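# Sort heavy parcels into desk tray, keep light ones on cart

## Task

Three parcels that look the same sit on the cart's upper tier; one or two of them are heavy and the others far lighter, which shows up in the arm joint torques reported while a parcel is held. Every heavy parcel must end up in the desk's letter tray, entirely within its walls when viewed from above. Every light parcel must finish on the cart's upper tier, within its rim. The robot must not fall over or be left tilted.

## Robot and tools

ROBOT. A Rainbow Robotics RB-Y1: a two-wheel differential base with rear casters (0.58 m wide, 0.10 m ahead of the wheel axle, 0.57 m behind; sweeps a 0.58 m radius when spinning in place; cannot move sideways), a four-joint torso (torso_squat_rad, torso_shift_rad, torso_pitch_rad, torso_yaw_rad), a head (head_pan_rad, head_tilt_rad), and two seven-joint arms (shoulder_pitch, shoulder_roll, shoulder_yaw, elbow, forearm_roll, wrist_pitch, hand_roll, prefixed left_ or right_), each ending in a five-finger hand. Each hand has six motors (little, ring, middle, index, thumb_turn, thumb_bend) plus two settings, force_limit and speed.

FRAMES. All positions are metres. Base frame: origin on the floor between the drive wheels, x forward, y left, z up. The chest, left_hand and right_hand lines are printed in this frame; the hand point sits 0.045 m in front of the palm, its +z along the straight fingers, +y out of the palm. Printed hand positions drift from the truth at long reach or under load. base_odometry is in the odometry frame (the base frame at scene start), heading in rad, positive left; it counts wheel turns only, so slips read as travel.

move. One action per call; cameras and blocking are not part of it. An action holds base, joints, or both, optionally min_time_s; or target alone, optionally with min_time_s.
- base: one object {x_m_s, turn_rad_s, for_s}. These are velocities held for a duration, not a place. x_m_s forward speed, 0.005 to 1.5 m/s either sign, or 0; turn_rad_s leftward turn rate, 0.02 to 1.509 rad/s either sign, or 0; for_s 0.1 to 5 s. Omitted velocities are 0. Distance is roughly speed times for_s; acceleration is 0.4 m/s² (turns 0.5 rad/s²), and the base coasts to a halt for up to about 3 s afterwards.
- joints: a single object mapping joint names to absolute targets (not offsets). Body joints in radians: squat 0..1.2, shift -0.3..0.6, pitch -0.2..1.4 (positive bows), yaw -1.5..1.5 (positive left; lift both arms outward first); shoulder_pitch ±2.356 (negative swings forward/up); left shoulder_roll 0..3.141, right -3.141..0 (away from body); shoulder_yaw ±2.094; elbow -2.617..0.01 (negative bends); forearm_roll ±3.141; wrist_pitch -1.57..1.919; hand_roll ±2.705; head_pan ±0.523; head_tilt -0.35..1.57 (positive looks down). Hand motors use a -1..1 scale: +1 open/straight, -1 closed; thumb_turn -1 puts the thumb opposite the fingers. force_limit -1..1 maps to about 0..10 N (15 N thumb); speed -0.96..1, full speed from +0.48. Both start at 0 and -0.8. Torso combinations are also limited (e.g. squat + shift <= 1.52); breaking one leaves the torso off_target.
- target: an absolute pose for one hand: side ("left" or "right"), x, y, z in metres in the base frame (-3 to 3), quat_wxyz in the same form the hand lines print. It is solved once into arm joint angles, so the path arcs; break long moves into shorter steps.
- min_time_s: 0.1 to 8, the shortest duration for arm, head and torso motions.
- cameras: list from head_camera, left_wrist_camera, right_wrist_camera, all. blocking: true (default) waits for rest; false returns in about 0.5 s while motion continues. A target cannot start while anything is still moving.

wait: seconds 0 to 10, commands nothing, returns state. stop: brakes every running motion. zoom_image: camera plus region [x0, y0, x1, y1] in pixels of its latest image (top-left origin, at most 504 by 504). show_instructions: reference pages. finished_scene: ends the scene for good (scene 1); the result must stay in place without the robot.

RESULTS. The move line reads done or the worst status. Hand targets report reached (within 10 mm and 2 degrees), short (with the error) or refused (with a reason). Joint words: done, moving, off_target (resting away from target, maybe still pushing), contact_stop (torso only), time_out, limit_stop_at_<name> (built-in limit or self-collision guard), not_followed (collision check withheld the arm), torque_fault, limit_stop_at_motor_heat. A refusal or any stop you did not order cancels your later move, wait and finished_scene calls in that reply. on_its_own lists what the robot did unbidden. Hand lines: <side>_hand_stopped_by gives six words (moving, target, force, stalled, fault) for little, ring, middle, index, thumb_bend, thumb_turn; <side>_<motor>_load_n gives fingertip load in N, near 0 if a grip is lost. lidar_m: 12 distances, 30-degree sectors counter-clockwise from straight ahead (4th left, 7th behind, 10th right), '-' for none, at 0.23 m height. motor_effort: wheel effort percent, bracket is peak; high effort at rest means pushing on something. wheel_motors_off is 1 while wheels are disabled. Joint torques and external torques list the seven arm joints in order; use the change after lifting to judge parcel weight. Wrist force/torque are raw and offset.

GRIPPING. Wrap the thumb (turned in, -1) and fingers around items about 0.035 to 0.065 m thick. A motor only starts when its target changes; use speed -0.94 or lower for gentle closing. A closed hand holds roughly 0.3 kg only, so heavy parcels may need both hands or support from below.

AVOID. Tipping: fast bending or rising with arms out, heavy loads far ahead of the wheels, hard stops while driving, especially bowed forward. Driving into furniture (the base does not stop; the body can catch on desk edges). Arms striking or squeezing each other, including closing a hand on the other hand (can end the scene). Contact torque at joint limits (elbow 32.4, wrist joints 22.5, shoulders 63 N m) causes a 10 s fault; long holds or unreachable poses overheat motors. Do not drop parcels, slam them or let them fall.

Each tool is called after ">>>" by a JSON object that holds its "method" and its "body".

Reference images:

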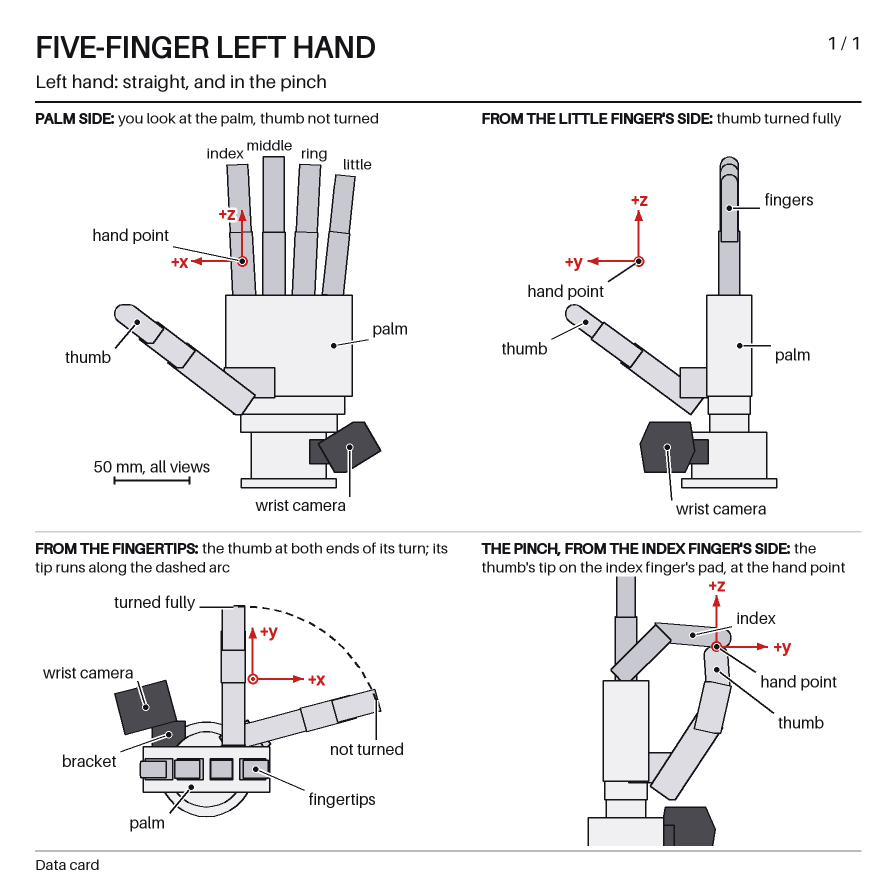

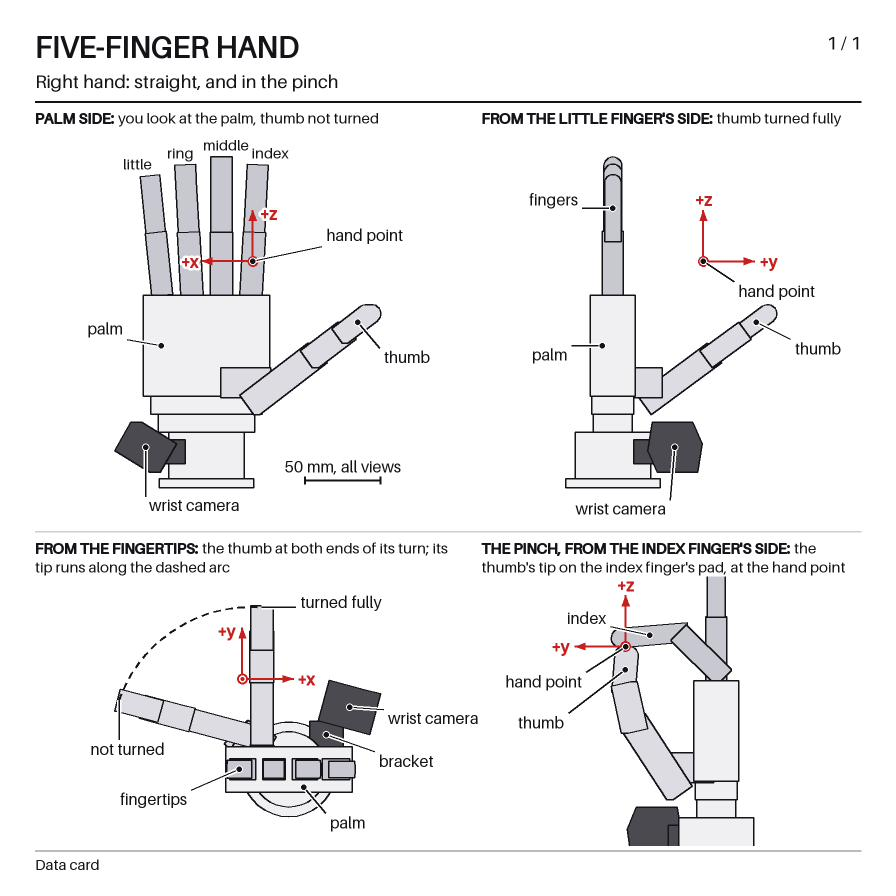

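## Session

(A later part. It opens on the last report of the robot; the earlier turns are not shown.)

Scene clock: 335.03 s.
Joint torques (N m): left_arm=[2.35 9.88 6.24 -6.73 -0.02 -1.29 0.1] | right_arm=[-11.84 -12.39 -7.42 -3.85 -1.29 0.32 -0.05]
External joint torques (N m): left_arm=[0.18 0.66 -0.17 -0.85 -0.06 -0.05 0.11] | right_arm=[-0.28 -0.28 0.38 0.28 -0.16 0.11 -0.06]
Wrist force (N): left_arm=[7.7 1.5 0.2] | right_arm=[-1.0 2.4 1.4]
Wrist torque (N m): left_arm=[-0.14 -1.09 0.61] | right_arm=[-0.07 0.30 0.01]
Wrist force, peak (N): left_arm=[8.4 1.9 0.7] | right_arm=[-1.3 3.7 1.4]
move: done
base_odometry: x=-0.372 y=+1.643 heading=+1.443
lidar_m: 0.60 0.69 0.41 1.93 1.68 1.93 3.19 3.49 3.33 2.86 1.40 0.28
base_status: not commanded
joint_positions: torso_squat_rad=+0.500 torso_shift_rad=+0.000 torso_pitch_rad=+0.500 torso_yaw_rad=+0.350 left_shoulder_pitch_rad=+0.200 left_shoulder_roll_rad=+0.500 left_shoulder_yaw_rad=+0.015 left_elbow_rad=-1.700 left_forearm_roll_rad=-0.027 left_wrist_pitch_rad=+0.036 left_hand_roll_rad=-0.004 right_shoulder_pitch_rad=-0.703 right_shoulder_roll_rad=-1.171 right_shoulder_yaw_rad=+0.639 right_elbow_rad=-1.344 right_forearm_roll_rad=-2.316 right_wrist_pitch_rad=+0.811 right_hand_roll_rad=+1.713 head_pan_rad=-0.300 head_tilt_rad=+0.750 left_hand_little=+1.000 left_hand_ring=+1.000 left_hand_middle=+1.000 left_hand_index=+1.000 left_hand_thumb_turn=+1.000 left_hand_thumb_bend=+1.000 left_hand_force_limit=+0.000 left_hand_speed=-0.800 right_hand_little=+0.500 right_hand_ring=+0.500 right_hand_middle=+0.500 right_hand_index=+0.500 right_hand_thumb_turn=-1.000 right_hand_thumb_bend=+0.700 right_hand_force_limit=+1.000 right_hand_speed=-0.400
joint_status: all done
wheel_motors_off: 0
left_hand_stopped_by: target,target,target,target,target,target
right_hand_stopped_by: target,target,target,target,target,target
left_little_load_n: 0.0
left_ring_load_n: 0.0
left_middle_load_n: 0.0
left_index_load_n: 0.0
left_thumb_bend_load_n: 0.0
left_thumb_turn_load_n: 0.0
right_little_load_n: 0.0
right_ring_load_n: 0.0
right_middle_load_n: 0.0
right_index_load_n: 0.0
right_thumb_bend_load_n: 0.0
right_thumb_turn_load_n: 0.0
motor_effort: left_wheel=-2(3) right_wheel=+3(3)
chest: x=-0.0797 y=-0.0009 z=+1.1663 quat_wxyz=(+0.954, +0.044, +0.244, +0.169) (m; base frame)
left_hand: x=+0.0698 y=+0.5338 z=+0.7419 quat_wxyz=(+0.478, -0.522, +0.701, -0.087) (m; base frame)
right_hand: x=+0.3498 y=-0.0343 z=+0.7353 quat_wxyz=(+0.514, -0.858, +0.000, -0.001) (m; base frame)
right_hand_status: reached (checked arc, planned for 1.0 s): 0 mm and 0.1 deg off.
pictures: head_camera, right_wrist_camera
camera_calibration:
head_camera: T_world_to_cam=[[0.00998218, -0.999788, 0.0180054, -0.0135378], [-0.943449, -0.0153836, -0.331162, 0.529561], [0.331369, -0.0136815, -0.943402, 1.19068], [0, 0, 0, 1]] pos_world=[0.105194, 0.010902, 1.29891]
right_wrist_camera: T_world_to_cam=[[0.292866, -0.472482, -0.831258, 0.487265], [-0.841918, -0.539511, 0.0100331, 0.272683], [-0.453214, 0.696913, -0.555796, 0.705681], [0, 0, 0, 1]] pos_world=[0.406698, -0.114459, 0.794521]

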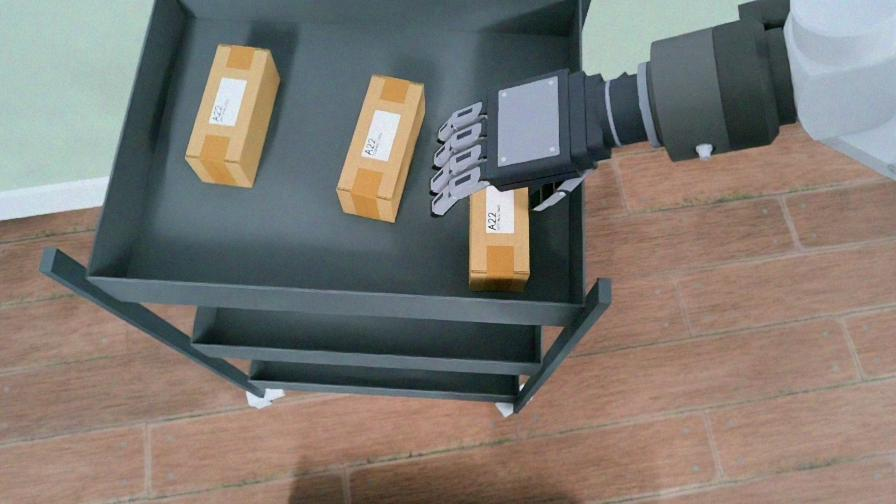

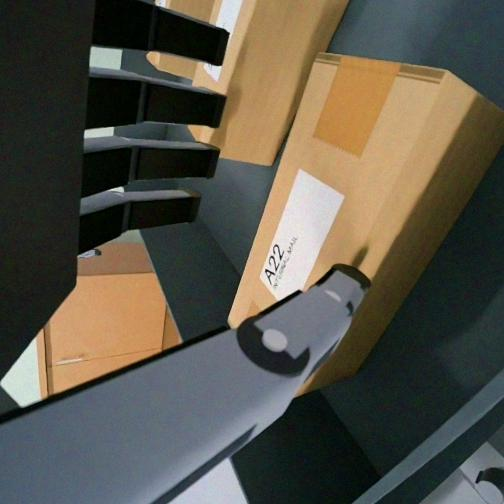

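>>> {"method": "move", "body": {"target": {"side": "right", "x": 0.35, "y": -0.0345, "z": 0.695, "quat_wxyz": [0.515, -0.8572, 0, 0]}, "min_time_s": 1, "cameras": ["head_camera", "right_wrist_camera"]}}

>>> {"method": "move", "body": {"joints": {"right_hand_middle": -0.5, "right_hand_index": -0.5, "right_hand_speed": -0.93, "right_hand_force_limit": 0}, "cameras": ["head_camera", "right_wrist_camera"]}}

>>> {"method": "move", "body": {"joints": {"right_hand_ring": -0.5, "right_hand_little": -0.5, "right_hand_force_limit": -0.6}, "cameras": ["head_camera", "right_wrist_camera"]}}

>>> {"method": "zoom_image", "body": {"camera": "head_camera", "region": [380, 80, 640, 310]}}

Scene clock: 341.43 s.
Joint torques (N m): left_arm=[2.44 9.94 6.01 -6.77 0 -1.21 0.14] | right_arm=[-14.83 -12.02 -6.55 -3.97 -1.01 0.68 0.09]
External joint torques (N m): left_arm=[0.27 0.72 -0.4 -0.89 -0.04 0.03 0.15] | right_arm=[-3.05 -0.6 0.29 0.22 0.17 0.25 0.08]
Wrist force (N): left_arm=[7.8 1.6 0.4] | right_arm=[-0.4 2.3 1.4]
Wrist torque (N m): left_arm=[-0.15 -1.11 0.62] | right_arm=[-0.02 0.21 0.09]
Wrist force, peak (N): left_arm=[8.3 1.6 0.5] | right_arm=[-12.0 -48.9 -60.1]
move: done
base_odometry: x=-0.372 y=+1.643 heading=+1.443
lidar_m: 0.60 0.68 0.43 1.90 1.68 1.93 3.20 3.49 3.32 2.85 1.40 0.28
base_status: not commanded
joint_positions: torso_squat_rad=+0.500 torso_shift_rad=+0.000 torso_pitch_rad=+0.500 torso_yaw_rad=+0.350 left_shoulder_pitch_rad=+0.200 left_shoulder_roll_rad=+0.500 left_shoulder_yaw_rad=+0.015 left_elbow_rad=-1.700 left_forearm_roll_rad=-0.027 left_wrist_pitch_rad=+0.036 left_hand_roll_rad=-0.004 right_shoulder_pitch_rad=-0.725 right_shoulder_roll_rad=-1.055 right_shoulder_yaw_rad=+0.649 right_elbow_rad=-1.150 right_forearm_roll_rad=-2.319 right_wrist_pitch_rad=+0.871 right_hand_roll_rad=+1.841 head_pan_rad=-0.300 head_tilt_rad=+0.750 left_hand_little=+1.000 left_hand_ring=+1.000 left_hand_middle=+1.000 left_hand_index=+1.000 left_hand_thumb_turn=+1.000 left_hand_thumb_bend=+1.000 left_hand_force_limit=+0.000 left_hand_speed=-0.800 right_hand_little=+0.500 right_hand_ring=+0.500 right_hand_middle=+0.500 right_hand_index=+0.500 right_hand_thumb_turn=-1.000 right_hand_thumb_bend=+0.700 right_hand_force_limit=+1.000 right_hand_speed=-0.400
joint_status: all done
wheel_motors_off: 0
left_hand_stopped_by: target,target,target,target,target,target
right_hand_stopped_by: target,target,target,target,target,target
left_little_load_n: 0.0
left_ring_load_n: 0.0
left_middle_load_n: 0.0
left_index_load_n: 0.5
left_thumb_bend_load_n: 0.0
left_thumb_turn_load_n: 0.0
right_little_load_n: -0.5
right_ring_load_n: 0.0
right_middle_load_n: 0.0
right_index_load_n: 0.0
right_thumb_bend_load_n: 0.0
right_thumb_turn_load_n: 0.0
motor_effort: left_wheel=-3(9) right_wheel=+2(11)
chest: x=-0.0796 y=-0.0009 z=+1.1663 quat_wxyz=(+0.954, +0.044, +0.244, +0.169) (m; base frame)
left_hand: x=+0.0699 y=+0.5338 z=+0.7418 quat_wxyz=(+0.478, -0.522, +0.701, -0.087) (m; base frame)
right_hand: x=+0.3493 y=-0.0345 z=+0.6951 quat_wxyz=(+0.514, -0.858, +0.001, -0.001) (m; base frame)
right_hand_status: reached (checked arc, planned for 1.0 s): 1 mm and 0.2 deg off.
pictures: head_camera, right_wrist_camera
camera_calibration:
head_camera: T_world_to_cam=[[0.00998448, -0.999788, 0.0180047, -0.0135363], [-0.94348, -0.0153843, -0.331073, 0.529511], [0.33128, -0.0136815, -0.943433, 1.19061], [0, 0, 0, 1]] pos_world=[0.105294, 0.010902, 1.29881]
right_wrist_camera: T_world_to_cam=[[0.292176, -0.473744, -0.830783, 0.453709], [-0.842434, -0.538689, 0.0109077, 0.272119], [-0.452701, 0.696693, -0.55649, 0.683493], [0, 0, 0, 1]] pos_world=[0.406098, -0.114656, 0.754322]

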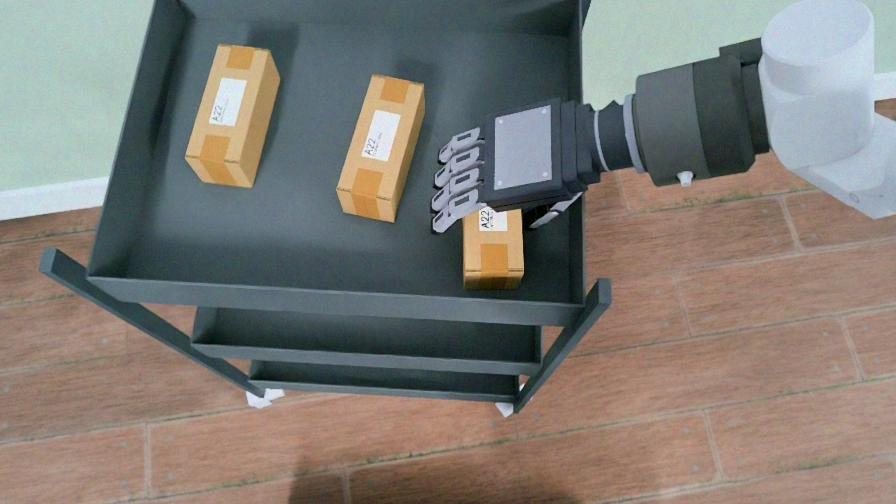

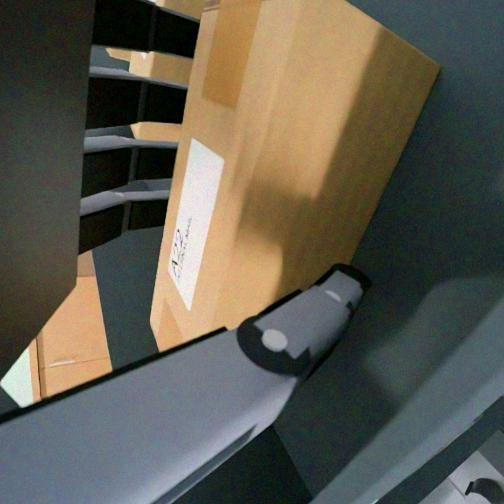

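Scene clock: 345.60 s.
Joint torques (N m): left_arm=[2.85 10.12 6.1 -6.75 -0.13 -1.27 0.14] | right_arm=[-13.9 -12.13 -6.54 -4.16 -0.76 0.39 0.12]
External joint torques (N m): left_arm=[0.68 0.9 -0.31 -0.87 -0.17 -0.04 0.15] | right_arm=[-2.11 -0.7 0.3 0.03 0.41 -0.03 0.11]
Wrist force (N): left_arm=[7.9 1.3 0.7] | right_arm=[-2.4 -0.6 2.5]
Wrist torque (N m): left_arm=[-0.22 -1.12 0.63] | right_arm=[-0.19 0.42 -0.05]
Wrist force, peak (N): left_arm=[8.3 1.8 0.1] | right_arm=[-2.2 1.1 3.1]
move: off_target
base_odometry: x=-0.372 y=+1.643 heading=+1.443
lidar_m: 0.60 0.70 0.42 1.90 1.67 1.93 3.18 3.50 3.33 2.86 1.39 0.28
base_status: not commanded
joint_positions: torso_squat_rad=+0.500 torso_shift_rad=+0.000 torso_pitch_rad=+0.500 torso_yaw_rad=+0.350 left_shoulder_pitch_rad=+0.200 left_shoulder_roll_rad=+0.500 left_shoulder_yaw_rad=+0.015 left_elbow_rad=-1.700 left_forearm_roll_rad=-0.027 left_wrist_pitch_rad=+0.036 left_hand_roll_rad=-0.004 right_shoulder_pitch_rad=-0.726 right_shoulder_roll_rad=-1.055 right_shoulder_yaw_rad=+0.649 right_elbow_rad=-1.150 right_forearm_roll_rad=-2.320 right_wrist_pitch_rad=+0.871 right_hand_roll_rad=+1.841 head_pan_rad=-0.300 head_tilt_rad=+0.750 left_hand_little=+1.000 left_hand_ring=+1.000 left_hand_middle=+1.000 left_hand_index=+1.000 left_hand_thumb_turn=+1.000 left_hand_thumb_bend=+1.000 left_hand_force_limit=+0.000 left_hand_speed=-0.800 right_hand_little=+0.500 right_hand_ring=+0.500 right_hand_middle=+0.141 right_hand_index=+0.122 right_hand_thumb_turn=-1.000 right_hand_thumb_bend=+0.701 right_hand_force_limit=+0.000 right_hand_speed=-0.930
joint_status: right_hand_middle off_target (ended at +0.141, target -0.500); right_hand_index off_target (ended at +0.122, target -0.500); the others done
wheel_motors_off: 0
left_hand_stopped_by: target,target,target,target,target,target
right_hand_stopped_by: target,target,force,force,target,target
left_little_load_n: 0.0
left_ring_load_n: 0.0
left_middle_load_n: 0.0
left_index_load_n: 0.0
left_thumb_bend_load_n: 0.0
left_thumb_turn_load_n: 0.0
right_little_load_n: 0.0
right_ring_load_n: 0.0
right_middle_load_n: 2.0
right_index_load_n: 6.5
right_thumb_bend_load_n: 4.5
right_thumb_turn_load_n: 0.0
motor_effort: left_wheel=-2(3) right_wheel=+1(3)
chest: x=-0.0796 y=-0.0009 z=+1.1663 quat_wxyz=(+0.954, +0.044, +0.244, +0.169) (m; base frame)
left_hand: x=+0.0699 y=+0.5338 z=+0.7418 quat_wxyz=(+0.478, -0.522, +0.701, -0.087) (m; base frame)
right_hand: x=+0.3494 y=-0.0343 z=+0.6952 quat_wxyz=(+0.514, -0.858, +0.001, -0.001) (m; base frame)
pictures: head_camera, right_wrist_camera
camera_calibration:
head_camera: T_world_to_cam=[[0.00998448, -0.999788, 0.0180047, -0.0135363], [-0.94348, -0.0153843, -0.331073, 0.529511], [0.33128, -0.0136815, -0.943433, 1.19061], [0, 0, 0, 1]] pos_world=[0.105294, 0.010902, 1.29881]
right_wrist_camera: T_world_to_cam=[[0.292326, -0.473435, -0.830906, 0.453924], [-0.842371, -0.538792, 0.0106343, 0.272478], [-0.45272, 0.696823, -0.556312, 0.683344], [0, 0, 0, 1]] pos_world=[0.406198, -0.114456, 0.754422]

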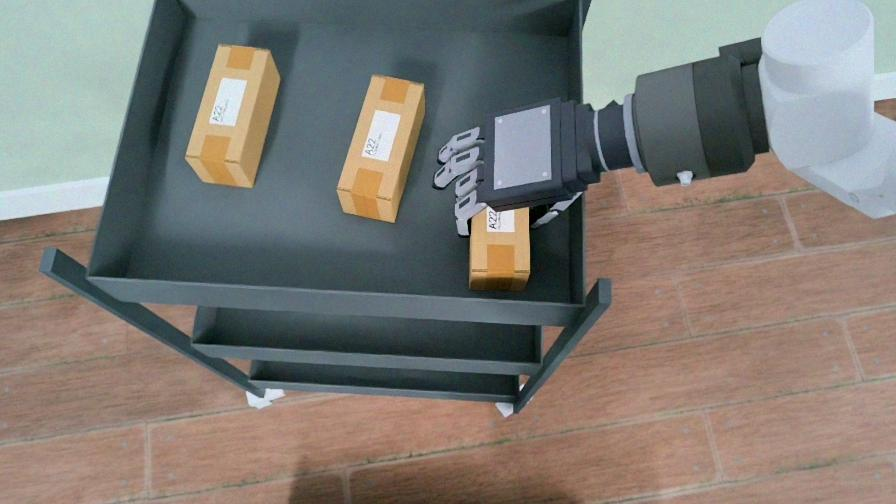

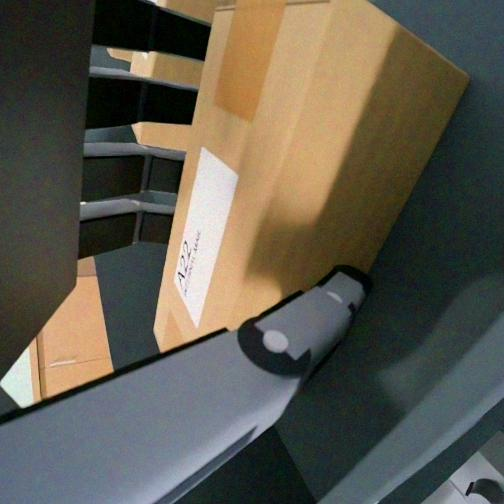

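Scene clock: 349.77 s.
Joint torques (N m): left_arm=[2.29 10.13 5.76 -6.76 -0.12 -1.21 0.12] | right_arm=[-13.78 -12.22 -5.68 -4.09 -0.31 0.17 -0.05]
External joint torques (N m): left_arm=[0.12 0.91 -0.65 -0.88 -0.17 0.03 0.13] | right_arm=[-1.99 -0.79 1.16 0.1 0.86 -0.25 -0.06]
Wrist force (N): left_arm=[8.0 1.8 0.4] | right_arm=[-1.0 -0.5 1.5]
Wrist torque (N m): left_arm=[-0.14 -1.14 0.64] | right_arm=[-0.11 0.23 -0.07]
Wrist force, peak (N): left_arm=[8.4 1.4 0.3] | right_arm=[-2.5 -0.3 3.0]
move: off_target
base_odometry: x=-0.372 y=+1.643 heading=+1.443
lidar_m: 0.61 0.68 0.44 1.91 1.69 1.94 3.19 3.50 3.32 2.85 1.39 0.28
base_status: not commanded
joint_positions: torso_squat_rad=+0.500 torso_shift_rad=+0.000 torso_pitch_rad=+0.500 torso_yaw_rad=+0.350 left_shoulder_pitch_rad=+0.200 left_shoulder_roll_rad=+0.500 left_shoulder_yaw_rad=+0.015 left_elbow_rad=-1.700 left_forearm_roll_rad=-0.027 left_wrist_pitch_rad=+0.036 left_hand_roll_rad=-0.004 right_shoulder_pitch_rad=-0.726 right_shoulder_roll_rad=-1.055 right_shoulder_yaw_rad=+0.649 right_elbow_rad=-1.150 right_forearm_roll_rad=-2.320 right_wrist_pitch_rad=+0.871 right_hand_roll_rad=+1.841 head_pan_rad=-0.300 head_tilt_rad=+0.750 left_hand_little=+1.000 left_hand_ring=+1.000 left_hand_middle=+1.000 left_hand_index=+1.000 left_hand_thumb_turn=+1.000 left_hand_thumb_bend=+1.000 left_hand_force_limit=+0.000 left_hand_speed=-0.800 right_hand_little=+0.134 right_hand_ring=+0.140 right_hand_middle=+0.141 right_hand_index=+0.122 right_hand_thumb_turn=-1.000 right_hand_thumb_bend=+0.702 right_hand_force_limit=-0.600 right_hand_speed=-0.930
joint_status: right_hand_little off_target (ended at +0.134, target -0.500); right_hand_ring off_target (ended at +0.140, target -0.500); the others done
wheel_motors_off: 0
left_hand_stopped_by: target,target,target,target,target,target
right_hand_stopped_by: force,force,force,force,target,target
left_little_load_n: 0.0
left_ring_load_n: 0.0
left_middle_load_n: 0.0
left_index_load_n: 0.0
left_thumb_bend_load_n: 0.0
left_thumb_turn_load_n: 0.0
right_little_load_n: 2.5
right_ring_load_n: 2.0
right_middle_load_n: 0.5
right_index_load_n: 5.0
right_thumb_bend_load_n: 5.5
right_thumb_turn_load_n: 0.5
motor_effort: left_wheel=-3(4) right_wheel=+2(3)
chest: x=-0.0796 y=-0.0009 z=+1.1663 quat_wxyz=(+0.954, +0.044, +0.244, +0.169) (m; base frame)
left_hand: x=+0.0699 y=+0.5338 z=+0.7418 quat_wxyz=(+0.478, -0.522, +0.701, -0.087) (m; base frame)
right_hand: x=+0.3494 y=-0.0343 z=+0.6953 quat_wxyz=(+0.514, -0.858, +0.001, -0.001) (m; base frame)
pictures: head_camera, right_wrist_camera
camera_calibration:
head_camera: T_world_to_cam=[[0.00998448, -0.999788, 0.0180047, -0.0135363], [-0.94348, -0.0153843, -0.331073, 0.529511], [0.33128, -0.0136815, -0.943433, 1.19061], [0, 0, 0, 1]] pos_world=[0.105294, 0.010902, 1.29881]
right_wrist_camera: T_world_to_cam=[[0.292413, -0.473361, -0.830917, 0.453989], [-0.842401, -0.53875, 0.0104634, 0.272623], [-0.452609, 0.696906, -0.556297, 0.683353], [0, 0, 0, 1]] pos_world=[0.406197, -0.114457, 0.754522]

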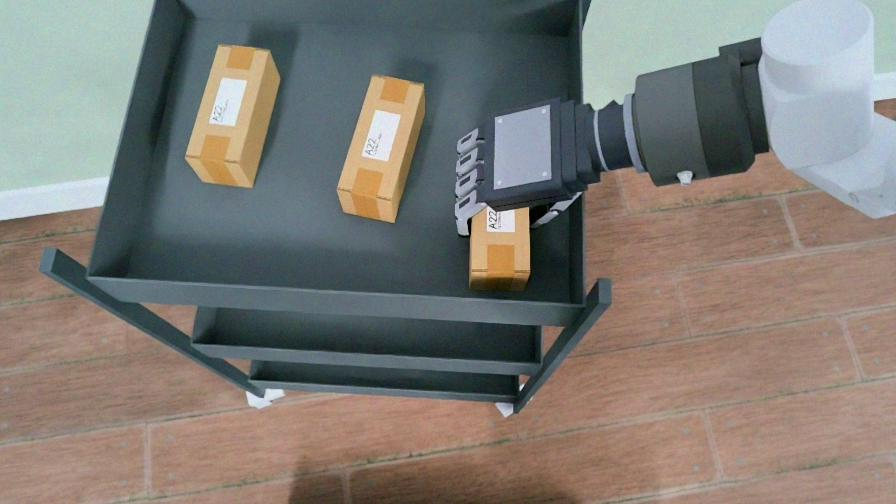

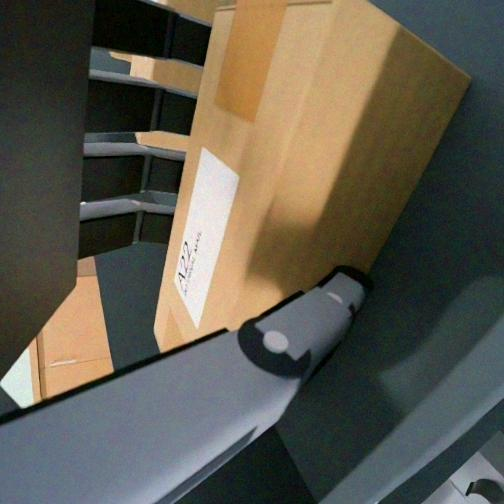

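Scaled by 1.938.

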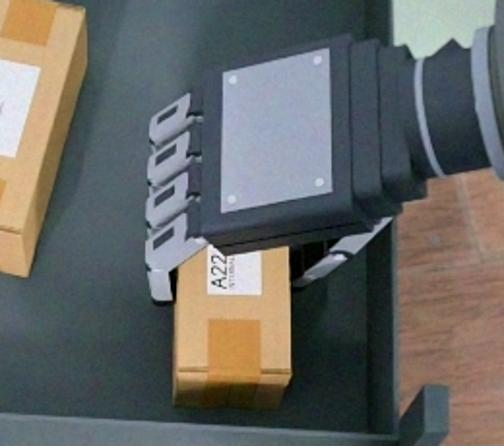

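>>> {"method": "move", "body": {"joints": {"right_hand_middle": -0.6, "right_hand_index": -0.6, "right_hand_force_limit": 0.5}, "cameras": []}}

>>> {"method": "move", "body": {"joints": {"right_hand_ring": -0.6, "right_hand_little": -0.6, "right_hand_force_limit": -0.3}, "cameras": []}}

>>> {"method": "move", "body": {"target": {"side": "right", "x": 0.35, "y": -0.0345, "z": 0.706, "quat_wxyz": [0.515, -0.8572, 0, 0]}, "min_time_s": 1.5, "cameras": ["head_camera", "right_wrist_camera"]}}

Scene clock: 353.53 s.
Joint torques (N m): left_arm=[2.1 10.27 5.96 -6.83 -0.02 -1.25 0.19] | right_arm=[-13.49 -12.35 -5.95 -3.56 -0.58 0.24 0.01]
External joint torques (N m): left_arm=[-0.07 1.05 -0.45 -0.95 -0.06 -0.01 0.2] | right_arm=[-1.69 -0.93 0.88 0.63 0.59 -0.18 0]
Wrist force (N): left_arm=[7.8 1.4 0.3] | right_arm=[-1.8 -2.5 2.6]
Wrist torque (N m): left_arm=[-0.18 -1.15 0.64] | right_arm=[-0.10 0.30 -0.11]
Wrist force, peak (N): left_arm=[8.4 1.7 0.5] | right_arm=[-1.4 -2.9 3.1]
move: off_target
base_odometry: x=-0.372 y=+1.643 heading=+1.443
lidar_m: 0.60 0.68 0.43 1.89 1.68 1.93 3.19 3.50 3.33 2.85 1.40 0.28
base_status: not commanded
joint_positions: torso_squat_rad=+0.500 torso_shift_rad=+0.000 torso_pitch_rad=+0.500 torso_yaw_rad=+0.350 left_shoulder_pitch_rad=+0.200 left_shoulder_roll_rad=+0.500 left_shoulder_yaw_rad=+0.015 left_elbow_rad=-1.700 left_forearm_roll_rad=-0.027 left_wrist_pitch_rad=+0.036 left_hand_roll_rad=-0.004 right_shoulder_pitch_rad=-0.726 right_shoulder_roll_rad=-1.055 right_shoulder_yaw_rad=+0.649 right_elbow_rad=-1.150 right_forearm_roll_rad=-2.320 right_wrist_pitch_rad=+0.871 right_hand_roll_rad=+1.841 head_pan_rad=-0.300 head_tilt_rad=+0.750 left_hand_little=+1.000 left_hand_ring=+1.000 left_hand_middle=+1.000 left_hand_index=+1.000 left_hand_thumb_turn=+1.000 left_hand_thumb_bend=+1.000 left_hand_force_limit=+0.000 left_hand_speed=-0.800 right_hand_little=+0.133 right_hand_ring=+0.140 right_hand_middle=+0.119 right_hand_index=+0.111 right_hand_thumb_turn=-1.000 right_hand_thumb_bend=+0.703 right_hand_force_limit=+0.500 right_hand_speed=-0.930
joint_status: right_hand_middle off_target (ended at +0.119, target -0.600); right_hand_index off_target (ended at +0.111, target -0.600); the others done
wheel_motors_off: 0
left_hand_stopped_by: target,target,target,target,target,target
right_hand_stopped_by: force,force,force,force,target,target
left_little_load_n: 0.0
left_ring_load_n: 0.0
left_middle_load_n: 0.0
left_index_load_n: 0.0
left_thumb_bend_load_n: 0.0
left_thumb_turn_load_n: 0.0
right_little_load_n: 0.0
right_ring_load_n: 0.0
right_middle_load_n: 9.5
right_index_load_n: 5.5
right_thumb_bend_load_n: 9.0
right_thumb_turn_load_n: 0.0
motor_effort: left_wheel=-2(3) right_wheel=+1(3)
chest: x=-0.0796 y=-0.0009 z=+1.1663 quat_wxyz=(+0.954, +0.044, +0.244, +0.169) (m; base frame)
left_hand: x=+0.0699 y=+0.5338 z=+0.7419 quat_wxyz=(+0.478, -0.522, +0.701, -0.087) (m; base frame)
right_hand: x=+0.3494 y=-0.0341 z=+0.6954 quat_wxyz=(+0.514, -0.858, +0.001, -0.001) (m; base frame)
pictures: none
No camera images: "cameras" was empty.

Scene clock: 354.10 s.
Joint torques (N m): left_arm=[2.11 10.26 6.15 -6.9 -0.14 -1.3 0.22] | right_arm=[-12.35 -12.16 -5.84 -3.52 -0.21 0.03 0.23]
External joint torques (N m): left_arm=[-0.06 1.04 -0.25 -1.02 -0.19 -0.07 0.23] | right_arm=[-0.57 -0.74 1 0.67 0.96 -0.39 0.23]
Wrist force (N): left_arm=[8.0 1.5 0.4] | right_arm=[0.1 -2.9 0.0]
Wrist torque (N m): left_arm=[-0.19 -1.17 0.65] | right_arm=[-0.14 0.27 -0.05]
Wrist force, peak (N): left_arm=[8.3 1.6 0.4] | right_arm=[-0.9 -2.9 2.7]
move: off_target
base_odometry: x=-0.372 y=+1.643 heading=+1.443
lidar_m: 0.60 0.68 0.43 1.91 1.68 1.94 3.19 3.50 3.34 2.85 1.38 0.28
base_status: not commanded
joint_positions: torso_squat_rad=+0.500 torso_shift_rad=+0.000 torso_pitch_rad=+0.500 torso_yaw_rad=+0.350 left_shoulder_pitch_rad=+0.200 left_shoulder_roll_rad=+0.500 left_shoulder_yaw_rad=+0.015 left_elbow_rad=-1.700 left_forearm_roll_rad=-0.027 left_wrist_pitch_rad=+0.036 left_hand_roll_rad=-0.004 right_shoulder_pitch_rad=-0.726 right_shoulder_roll_rad=-1.055 right_shoulder_yaw_rad=+0.649 right_elbow_rad=-1.150 right_forearm_roll_rad=-2.320 right_wrist_pitch_rad=+0.871 right_hand_roll_rad=+1.841 head_pan_rad=-0.300 head_tilt_rad=+0.750 left_hand_little=+1.000 left_hand_ring=+1.000 left_hand_middle=+1.000 left_hand_index=+1.000 left_hand_thumb_turn=+1.000 left_hand_thumb_bend=+1.000 left_hand_force_limit=+0.000 left_hand_speed=-0.800 right_hand_little=+0.109 right_hand_ring=+0.122 right_hand_middle=+0.119 right_hand_index=+0.111 right_hand_thumb_turn=-1.000 right_hand_thumb_bend=+0.703 right_hand_force_limit=-0.300 right_hand_speed=-0.930
joint_status: right_hand_little off_target (ended at +0.109, target -0.600); right_hand_ring off_target (ended at +0.122, target -0.600); the others done
wheel_motors_off: 0
left_hand_stopped_by: target,target,target,target,target,target
right_hand_stopped_by: force,force,force,force,target,target
left_little_load_n: 0.0
left_ring_load_n: 0.0
left_middle_load_n: 0.0
left_index_load_n: 0.0
left_thumb_bend_load_n: 0.0
left_thumb_turn_load_n: 0.0
right_little_load_n: 3.5
right_ring_load_n: 2.5
right_middle_load_n: 6.0
right_index_load_n: 4.5
right_thumb_bend_load_n: 10.5
right_thumb_turn_load_n: 2.0
motor_effort: left_wheel=-2(3) right_wheel=+2(3)
chest: x=-0.0796 y=-0.0009 z=+1.1663 quat_wxyz=(+0.954, +0.044, +0.244, +0.169) (m; base frame)
left_hand: x=+0.0699 y=+0.5338 z=+0.7419 quat_wxyz=(+0.478, -0.522, +0.701, -0.087) (m; base frame)
right_hand: x=+0.3494 y=-0.0340 z=+0.6954 quat_wxyz=(+0.514, -0.858, +0.001, -0.001) (m; base frame)
pictures: none
No camera images: "cameras" was empty.

Scene clock: 355.93 s.
Joint torques (N m): left_arm=[2.44 10.07 6.06 -6.77 -0.12 -1.17 0.22] | right_arm=[-12.97 -14.62 -9.79 -6.8 -1.9 0.18 -0.5]
External joint torques (N m): left_arm=[0.27 0.85 -0.34 -0.89 -0.17 0.07 0.23] | right_arm=[-1.19 -3.01 -2.72 -2.63 -0.73 -0.2 -0.51]
Wrist force (N): left_arm=[7.8 1.5 0.4] | right_arm=[-1.1 6.5 3.2]
Wrist torque (N m): left_arm=[-0.17 -1.11 0.62] | right_arm=[0.09 0.30 0.00]
Wrist force, peak (N): left_arm=[8.2 1.8 0.2] | right_arm=[-1.4 6.9 3.6]
move: done
base_odometry: x=-0.372 y=+1.643 heading=+1.443
lidar_m: 0.61 0.69 0.42 1.91 1.67 1.94 3.20 3.50 3.33 2.86 1.40 0.29
base_status: not commanded
joint_positions: torso_squat_rad=+0.500 torso_shift_rad=+0.000 torso_pitch_rad=+0.500 torso_yaw_rad=+0.350 left_shoulder_pitch_rad=+0.200 left_shoulder_roll_rad=+0.500 left_shoulder_yaw_rad=+0.015 left_elbow_rad=-1.700 left_forearm_roll_rad=-0.027 left_wrist_pitch_rad=+0.036 left_hand_roll_rad=-0.004 right_shoulder_pitch_rad=-0.723 right_shoulder_roll_rad=-1.082 right_shoulder_yaw_rad=+0.648 right_elbow_rad=-1.192 right_forearm_roll_rad=-2.321 right_wrist_pitch_rad=+0.865 right_hand_roll_rad=+1.811 head_pan_rad=-0.300 head_tilt_rad=+0.750 left_hand_little=+1.000 left_hand_ring=+1.000 left_hand_middle=+1.000 left_hand_index=+1.000 left_hand_thumb_turn=+1.000 left_hand_thumb_bend=+1.000 left_hand_force_limit=+0.000 left_hand_speed=-0.800 right_hand_little=+0.109 right_hand_ring=+0.122 right_hand_middle=+0.119 right_hand_index=+0.111 right_hand_thumb_turn=-1.000 right_hand_thumb_bend=+0.703 right_hand_force_limit=-0.300 right_hand_speed=-0.930
joint_status: all done
wheel_motors_off: 0
left_hand_stopped_by: target,target,target,target,target,target
right_hand_stopped_by: force,force,force,force,target,target
left_little_load_n: 0.0
left_ring_load_n: 0.0
left_middle_load_n: 0.0
left_index_load_n: 0.0
left_thumb_bend_load_n: 0.0
left_thumb_turn_load_n: 0.0
right_little_load_n: 1.5
right_ring_load_n: 1.5
right_middle_load_n: 5.0
right_index_load_n: 3.5
right_thumb_bend_load_n: 12.0
right_thumb_turn_load_n: 3.0
motor_effort: left_wheel=-2(4) right_wheel=+2(3)
chest: x=-0.0796 y=-0.0009 z=+1.1663 quat_wxyz=(+0.954, +0.044, +0.244, +0.169) (m; base frame)
left_hand: x=+0.0699 y=+0.5338 z=+0.7418 quat_wxyz=(+0.478, -0.522, +0.701, -0.087) (m; base frame)
right_hand: x=+0.3494 y=-0.0343 z=+0.7053 quat_wxyz=(+0.515, -0.857, +0.000, +0.001) (m; base frame)
right_hand_status: reached (checked arc, planned for 1.5 s): 1 mm and 0.1 deg off.
pictures: head_camera, right_wrist_camera
camera_calibration:
head_camera: T_world_to_cam=[[0.00998448, -0.999788, 0.0180047, -0.0135363], [-0.94348, -0.0153843, -0.331073, 0.529511], [0.33128, -0.0136815, -0.943433, 1.19061], [0, 0, 0, 1]] pos_world=[0.105294, 0.010902, 1.29881]
right_wrist_camera: T_world_to_cam=[[0.291999, -0.470046, -0.832942, 0.463955], [-0.840087, -0.542328, 0.0115429, 0.270825], [-0.457154, 0.696374, -0.553239, 0.688312], [0, 0, 0, 1]] pos_world=[0.406707, -0.114366, 0.764123]

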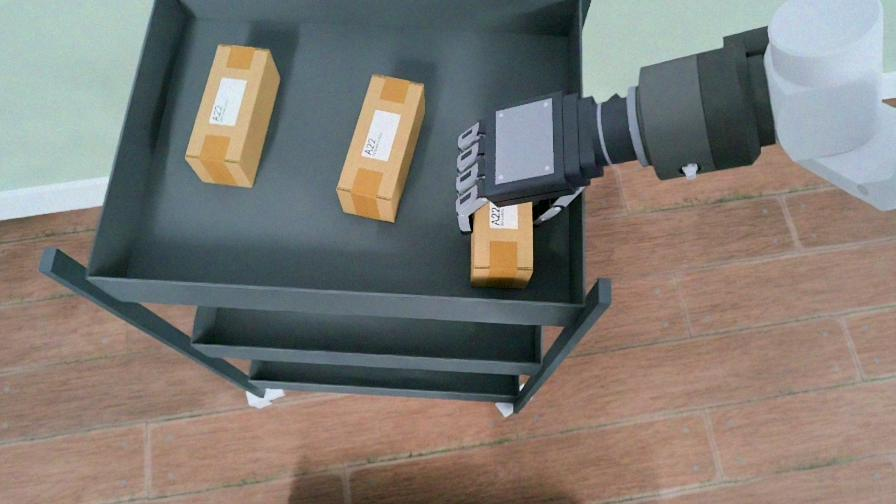

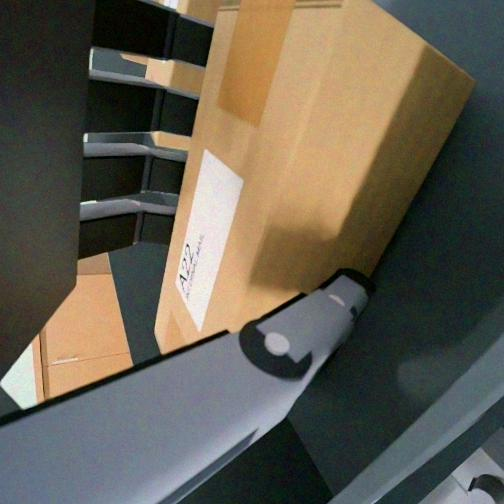

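>>> {"method": "move", "body": {"target": {"side": "right", "x": 0.35, "y": -0.0345, "z": 0.78, "quat_wxyz": [0.515, -0.8572, 0, 0]}, "min_time_s": 2, "cameras": ["head_camera"]}}

>>> {"method": "move", "body": {"target": {"side": "right", "x": 0.35, "y": -0.0345, "z": 0.87, "quat_wxyz": [0.515, -0.8572, 0, 0]}, "min_time_s": 2.5, "cameras": ["head_camera", "right_wrist_camera"]}}

Scene clock: 367.30 s.
Joint torques (N m): left_arm=[2.54 9.89 6.26 -6.76 -0.13 -1.23 0.32] | right_arm=[-11.89 -16.09 -11.92 -6.26 -1.65 -0.47 -0.28]
External joint torques (N m): left_arm=[0.36 0.67 -0.15 -0.88 -0.18 0.01 0.33] | right_arm=[-0.48 -3.38 -3.32 -2.42 -0.57 -0.48 -0.29]
Wrist force (N): left_arm=[7.7 1.5 0.3] | right_arm=[-1.1 6.0 3.5]
Wrist torque (N m): left_arm=[-0.17 -1.11 0.62] | right_arm=[0.02 0.31 -0.04]
Wrist force, peak (N): left_arm=[8.6 1.4 0.1] | right_arm=[-0.8 6.6 4.1]
move: done
base_odometry: x=-0.372 y=+1.643 heading=+1.443
lidar_m: 0.61 0.69 0.43 1.90 1.67 1.93 3.19 3.50 3.31 2.85 1.38 0.28
base_status: not commanded
joint_positions: torso_squat_rad=+0.500 torso_shift_rad=+0.000 torso_pitch_rad=+0.500 torso_yaw_rad=+0.350 left_shoulder_pitch_rad=+0.200 left_shoulder_roll_rad=+0.500 left_shoulder_yaw_rad=+0.015 left_elbow_rad=-1.700 left_forearm_roll_rad=-0.027 left_wrist_pitch_rad=+0.036 left_hand_roll_rad=-0.004 right_shoulder_pitch_rad=-0.696 right_shoulder_roll_rad=-1.288 right_shoulder_yaw_rad=+0.618 right_elbow_rad=-1.511 right_forearm_roll_rad=-2.318 right_wrist_pitch_rad=+0.772 right_hand_roll_rad=+1.588 head_pan_rad=-0.300 head_tilt_rad=+0.750 left_hand_little=+1.000 left_hand_ring=+1.000 left_hand_middle=+1.000 left_hand_index=+1.000 left_hand_thumb_turn=+1.000 left_hand_thumb_bend=+1.000 left_hand_force_limit=+0.000 left_hand_speed=-0.800 right_hand_little=+0.109 right_hand_ring=+0.122 right_hand_middle=+0.119 right_hand_index=+0.111 right_hand_thumb_turn=-1.000 right_hand_thumb_bend=+0.703 right_hand_force_limit=-0.300 right_hand_speed=-0.930
joint_status: all done
wheel_motors_off: 0
left_hand_stopped_by: target,target,target,target,target,target
right_hand_stopped_by: force,force,force,force,target,target
left_little_load_n: 0.0
left_ring_load_n: 0.0
left_middle_load_n: 0.0
left_index_load_n: 0.0
left_thumb_bend_load_n: 0.0
left_thumb_turn_load_n: 0.0
right_little_load_n: 1.5
right_ring_load_n: 1.0
right_middle_load_n: 5.0
right_index_load_n: 3.5
right_thumb_bend_load_n: 12.0
right_thumb_turn_load_n: 3.5
motor_effort: left_wheel=-3(3) right_wheel=+2(3)
chest: x=-0.0796 y=-0.0009 z=+1.1663 quat_wxyz=(+0.954, +0.044, +0.244, +0.169) (m; base frame)
left_hand: x=+0.0699 y=+0.5338 z=+0.7418 quat_wxyz=(+0.478, -0.522, +0.701, -0.087) (m; base frame)
right_hand: x=+0.3497 y=-0.0345 z=+0.7796 quat_wxyz=(+0.515, -0.857, +0.000, +0.001) (m; base frame)
right_hand_status: reached (checked arc, planned for 2.0 s): 0 mm and 0.1 deg off.
pictures: head_camera
camera_calibration:
head_camera: T_world_to_cam=[[0.00998448, -0.999788, 0.0180047, -0.0135363], [-0.94348, -0.0153843, -0.331073, 0.529511], [0.33128, -0.0136815, -0.943433, 1.19061], [0, 0, 0, 1]] pos_world=[0.105294, 0.010902, 1.29881]

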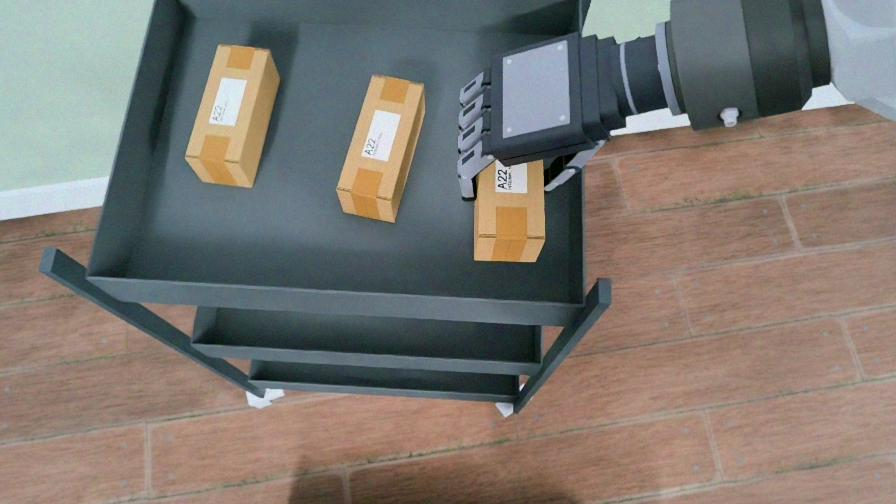

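Scene clock: 370.13 s.
Joint torques (N m): left_arm=[2.29 10.24 6.25 -6.61 -0.11 -1.24 0.17] | right_arm=[-16.5 -15.95 -12.72 -5.06 -1.69 -0.94 -0.34]
External joint torques (N m): left_arm=[0.12 1.02 -0.16 -0.73 -0.15 -0.01 0.18] | right_arm=[-5.27 -2.54 -3.05 -2.35 -0.71 -0.58 -0.34]
Wrist force (N): left_arm=[8.2 1.5 0.6] | right_arm=[-0.7 6.7 3.0]
Wrist torque (N m): left_arm=[-0.18 -1.16 0.66] | right_arm=[0.12 0.25 0.01]
Wrist force, peak (N): left_arm=[8.3 1.5 0.3] | right_arm=[-0.8 6.8 3.7]
move: done
base_odometry: x=-0.372 y=+1.643 heading=+1.443
lidar_m: 0.60 0.68 0.43 1.90 1.68 1.94 3.20 3.50 3.32 2.85 1.40 0.29
base_status: not commanded
joint_positions: torso_squat_rad=+0.500 torso_shift_rad=+0.000 torso_pitch_rad=+0.500 torso_yaw_rad=+0.350 left_shoulder_pitch_rad=+0.200 left_shoulder_roll_rad=+0.500 left_shoulder_yaw_rad=+0.015 left_elbow_rad=-1.700 left_forearm_roll_rad=-0.027 left_wrist_pitch_rad=+0.036 left_hand_roll_rad=-0.004 right_shoulder_pitch_rad=-0.724 right_shoulder_roll_rad=-1.503 right_shoulder_yaw_rad=+0.554 right_elbow_rad=-1.757 right_forearm_roll_rad=-2.347 right_wrist_pitch_rad=+0.731 right_hand_roll_rad=+1.365 head_pan_rad=-0.300 head_tilt_rad=+0.750 left_hand_little=+1.000 left_hand_ring=+1.000 left_hand_middle=+1.000 left_hand_index=+1.000 left_hand_thumb_turn=+1.000 left_hand_thumb_bend=+1.000 left_hand_force_limit=+0.000 left_hand_speed=-0.800 right_hand_little=+0.109 right_hand_ring=+0.122 right_hand_middle=+0.119 right_hand_index=+0.111 right_hand_thumb_turn=-1.000 right_hand_thumb_bend=+0.703 right_hand_force_limit=-0.300 right_hand_speed=-0.930
joint_status: all done
wheel_motors_off: 0
left_hand_stopped_by: target,target,target,target,target,target
right_hand_stopped_by: force,force,force,force,target,target
left_little_load_n: 0.0
left_ring_load_n: 0.0
left_middle_load_n: 0.0
left_index_load_n: -0.5
left_thumb_bend_load_n: 0.0
left_thumb_turn_load_n: -0.5
right_little_load_n: 1.5
right_ring_load_n: 1.5
right_middle_load_n: 5.0
right_index_load_n: 3.5
right_thumb_bend_load_n: 11.5
right_thumb_turn_load_n: 3.0
motor_effort: left_wheel=-2(4) right_wheel=+1(3)
chest: x=-0.0796 y=-0.0009 z=+1.1663 quat_wxyz=(+0.954, +0.044, +0.244, +0.169) (m; base frame)
left_hand: x=+0.0699 y=+0.5338 z=+0.7418 quat_wxyz=(+0.478, -0.522, +0.701, -0.087) (m; base frame)
right_hand: x=+0.3495 y=-0.0347 z=+0.8692 quat_wxyz=(+0.515, -0.857, +0.000, +0.001) (m; base frame)
right_hand_status: reached (checked arc, planned for 2.5 s): 1 mm and 0.1 deg off.
pictures: head_camera, right_wrist_camera
camera_calibration:
head_camera: T_world_to_cam=[[0.00998448, -0.999788, 0.0180047, -0.0135363], [-0.94348, -0.0153843, -0.331073, 0.529511], [0.33128, -0.0136815, -0.943433, 1.19061], [0, 0, 0, 1]] pos_world=[0.105294, 0.010902, 1.29881]
right_wrist_camera: T_world_to_cam=[[0.291118, -0.471292, -0.832547, 0.60022], [-0.840735, -0.541304, 0.0124423, 0.268263], [-0.456524, 0.696329, -0.553815, 0.779593], [0, 0, 0, 1]] pos_world=[0.406707, -0.114762, 0.928124]

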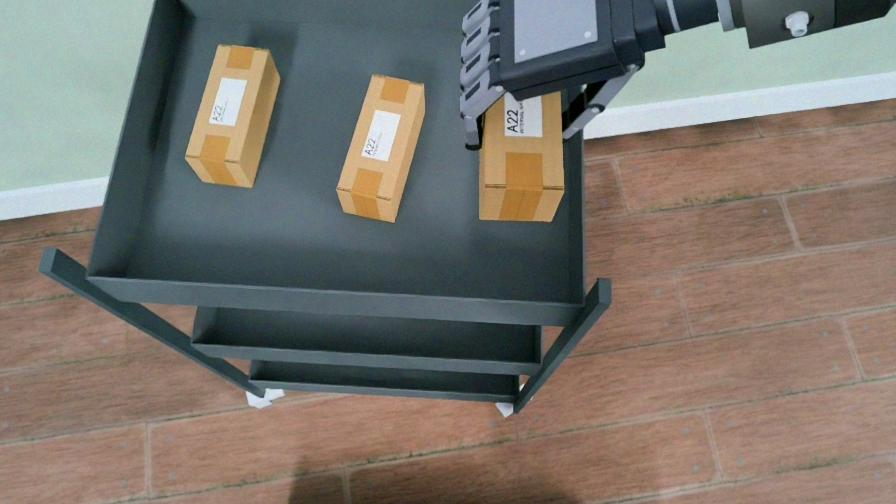

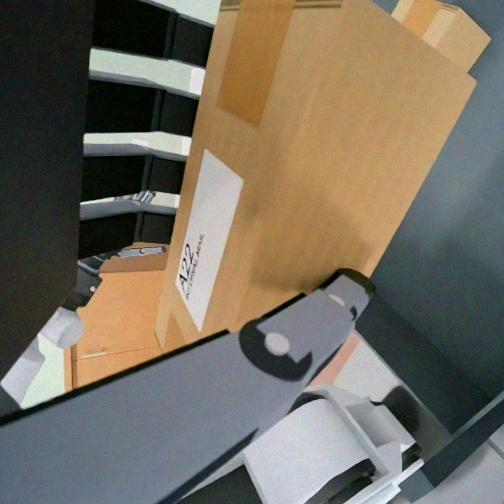

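>>> {"method": "move", "body": {"joints": {"left_elbow_rad": -2.2, "left_hand_thumb_turn": -1, "left_hand_speed": 0.3}, "min_time_s": 1, "cameras": []}}

>>> {"method": "move", "body": {"joints": {"torso_yaw_rad": -0.35, "head_pan_rad": 0.4, "left_hand_thumb_bend": 0.7, "left_hand_index": 0.5, "left_hand_middle": 0.5, "left_hand_ring": 0.5, "left_hand_little": 0.5}, "min_time_s": 3, "cameras": ["head_camera"]}}

Scene clock: 377.80 s.
Joint torques (N m): left_arm=[0.38 7.35 5.54 -8.95 -0.06 -1.59 0.31] | right_arm=[-16.61 -16.71 -12.55 -4.57 -1.45 -1.07 -0.27]
External joint torques (N m): left_arm=[0.16 0.75 -0.17 -1.03 -0.1 -0.04 0.34] | right_arm=[-5.38 -3.31 -2.88 -1.86 -0.46 -0.7 -0.28]
Wrist force (N): left_arm=[8.1 2.4 -1.6] | right_arm=[-1.1 6.6 3.5]
Wrist torque (N m): left_arm=[-0.03 -1.21 0.62] | right_arm=[0.10 0.29 0.01]
Wrist force, peak (N): left_arm=[8.0 2.6 -1.6] | right_arm=[-1.5 7.0 3.7]
move: done
base_odometry: x=-0.372 y=+1.643 heading=+1.443
lidar_m: 0.60 0.68 0.42 1.91 1.67 1.94 3.19 3.50 3.31 2.86 1.40 0.29
base_status: not commanded
joint_positions: torso_squat_rad=+0.500 torso_shift_rad=+0.000 torso_pitch_rad=+0.500 torso_yaw_rad=+0.350 left_shoulder_pitch_rad=+0.200 left_shoulder_roll_rad=+0.500 left_shoulder_yaw_rad=+0.015 left_elbow_rad=-2.200 left_forearm_roll_rad=-0.027 left_wrist_pitch_rad=+0.036 left_hand_roll_rad=-0.004 right_shoulder_pitch_rad=-0.724 right_shoulder_roll_rad=-1.503 right_shoulder_yaw_rad=+0.554 right_elbow_rad=-1.757 right_forearm_roll_rad=-2.347 right_wrist_pitch_rad=+0.731 right_hand_roll_rad=+1.365 head_pan_rad=-0.300 head_tilt_rad=+0.750 left_hand_little=+1.000 left_hand_ring=+1.000 left_hand_middle=+1.000 left_hand_index=+1.000 left_hand_thumb_turn=-1.000 left_hand_thumb_bend=+1.000 left_hand_force_limit=+0.000 left_hand_speed=+0.300 right_hand_little=+0.109 right_hand_ring=+0.122 right_hand_middle=+0.119 right_hand_index=+0.111 right_hand_thumb_turn=-1.000 right_hand_thumb_bend=+0.704 right_hand_force_limit=-0.300 right_hand_speed=-0.930
joint_status: all done
wheel_motors_off: 0
left_hand_stopped_by: target,target,target,target,target,target
right_hand_stopped_by: force,force,force,force,target,target
left_little_load_n: 0.0
left_ring_load_n: 0.0
left_middle_load_n: 0.0
left_index_load_n: 0.0
left_thumb_bend_load_n: 0.0
left_thumb_turn_load_n: 0.0
right_little_load_n: 1.5
right_ring_load_n: 1.5
right_middle_load_n: 5.0
right_index_load_n: 3.5
right_thumb_bend_load_n: 11.5
right_thumb_turn_load_n: 3.5
motor_effort: left_wheel=-2(4) right_wheel=+2(2)
chest: x=-0.0796 y=-0.0009 z=+1.1663 quat_wxyz=(+0.954, +0.044, +0.244, +0.169) (m; base frame)
left_hand: x=+0.2228 y=+0.4140 z=+0.9254 quat_wxyz=(+0.598, -0.388, +0.654, -0.254) (m; base frame)
right_hand: x=+0.3495 y=-0.0347 z=+0.8692 quat_wxyz=(+0.515, -0.857, +0.000, +0.001) (m; base frame)
pictures: none
No camera images: "cameras" was empty.

Scene clock: 381.10 s.
Joint torques (N m): left_arm=[-0.52 3.97 2.77 -10.72 -0.2 -1.9 0.17] | right_arm=[-14.58 -18.67 -12.99 -1.04 -1.2 -1.18 -0.41]
External joint torques (N m): left_arm=[0.1 0.73 -0.01 -1.32 -0.25 -0.06 0.19] | right_arm=[-4.99 -2.47 -3.38 -1.13 -0.52 -0.7 -0.42]
Wrist force (N): left_arm=[6.2 3.5 -1.6] | right_arm=[-2.0 4.9 5.4]
Wrist torque (N m): left_arm=[0.08 -1.06 0.44] | right_arm=[0.00 0.27 -0.05]
Wrist force, peak (N): left_arm=[7.9 3.1 -1.6] | right_arm=[-0.3 7.0 4.0]
move: done
base_odometry: x=-0.372 y=+1.643 heading=+1.443
lidar_m: 0.61 0.68 0.43 1.90 1.68 1.94 3.19 3.49 3.32 2.84 1.39 0.29
base_status: not commanded
joint_positions: torso_squat_rad=+0.500 torso_shift_rad=+0.000 torso_pitch_rad=+0.500 torso_yaw_rad=-0.350 left_shoulder_pitch_rad=+0.200 left_shoulder_roll_rad=+0.500 left_shoulder_yaw_rad=+0.015 left_elbow_rad=-2.200 left_forearm_roll_rad=-0.027 left_wrist_pitch_rad=+0.036 left_hand_roll_rad=-0.004 right_shoulder_pitch_rad=-0.724 right_shoulder_roll_rad=-1.503 right_shoulder_yaw_rad=+0.554 right_elbow_rad=-1.757 right_forearm_roll_rad=-2.347 right_wrist_pitch_rad=+0.731 right_hand_roll_rad=+1.365 head_pan_rad=+0.400 head_tilt_rad=+0.750 left_hand_little=+0.500 left_hand_ring=+0.500 left_hand_middle=+0.500 left_hand_index=+0.500 left_hand_thumb_turn=-1.000 left_hand_thumb_bend=+0.700 left_hand_force_limit=+0.000 left_hand_speed=+0.300 right_hand_little=+0.109 right_hand_ring=+0.122 right_hand_middle=+0.119 right_hand_index=+0.111 right_hand_thumb_turn=-1.000 right_hand_thumb_bend=+0.704 right_hand_force_limit=-0.300 right_hand_speed=-0.930
joint_status: all done
wheel_motors_off: 0
left_hand_stopped_by: target,target,target,target,target,target
right_hand_stopped_by: force,force,force,force,target,target
left_little_load_n: 0.0
left_ring_load_n: 0.0
left_middle_load_n: 0.0
left_index_load_n: 0.0
left_thumb_bend_load_n: 0.0
left_thumb_turn_load_n: -0.5
right_little_load_n: 1.5
right_ring_load_n: 1.5
right_middle_load_n: 5.5
right_index_load_n: 4.0
right_thumb_bend_load_n: 11.5
right_thumb_turn_load_n: 3.5
motor_effort: left_wheel=-2(3) right_wheel=+2(3)
chest: x=-0.0796 y=-0.0009 z=+1.1663 quat_wxyz=(+0.954, -0.042, +0.244, -0.169) (m; base frame)
left_hand: x=+0.3785 y=+0.0711 z=+0.8398 quat_wxyz=(+0.421, -0.266, +0.690, -0.526) (m; base frame)
right_hand: x=+0.2231 y=-0.3610 z=+0.9379 quat_wxyz=(+0.343, -0.890, +0.259, -0.154) (m; base frame)
pictures: head_camera
camera_calibration:
head_camera: T_world_to_cam=[[0.00998448, -0.999788, 0.0180047, -0.0286331], [-0.94348, -0.0153843, -0.331073, 0.529279], [0.33128, -0.0136815, -0.943433, 1.1904], [0, 0, 0, 1]] pos_world=[0.105294, -0.00419803, 1.29881]

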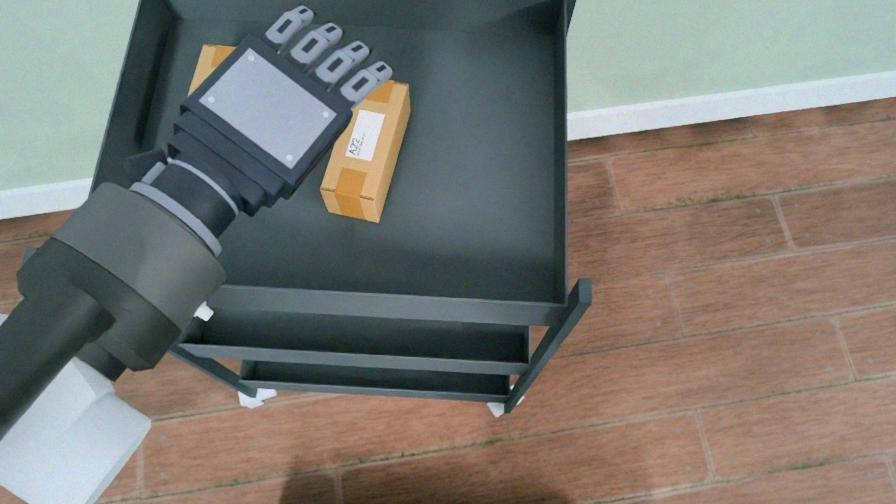

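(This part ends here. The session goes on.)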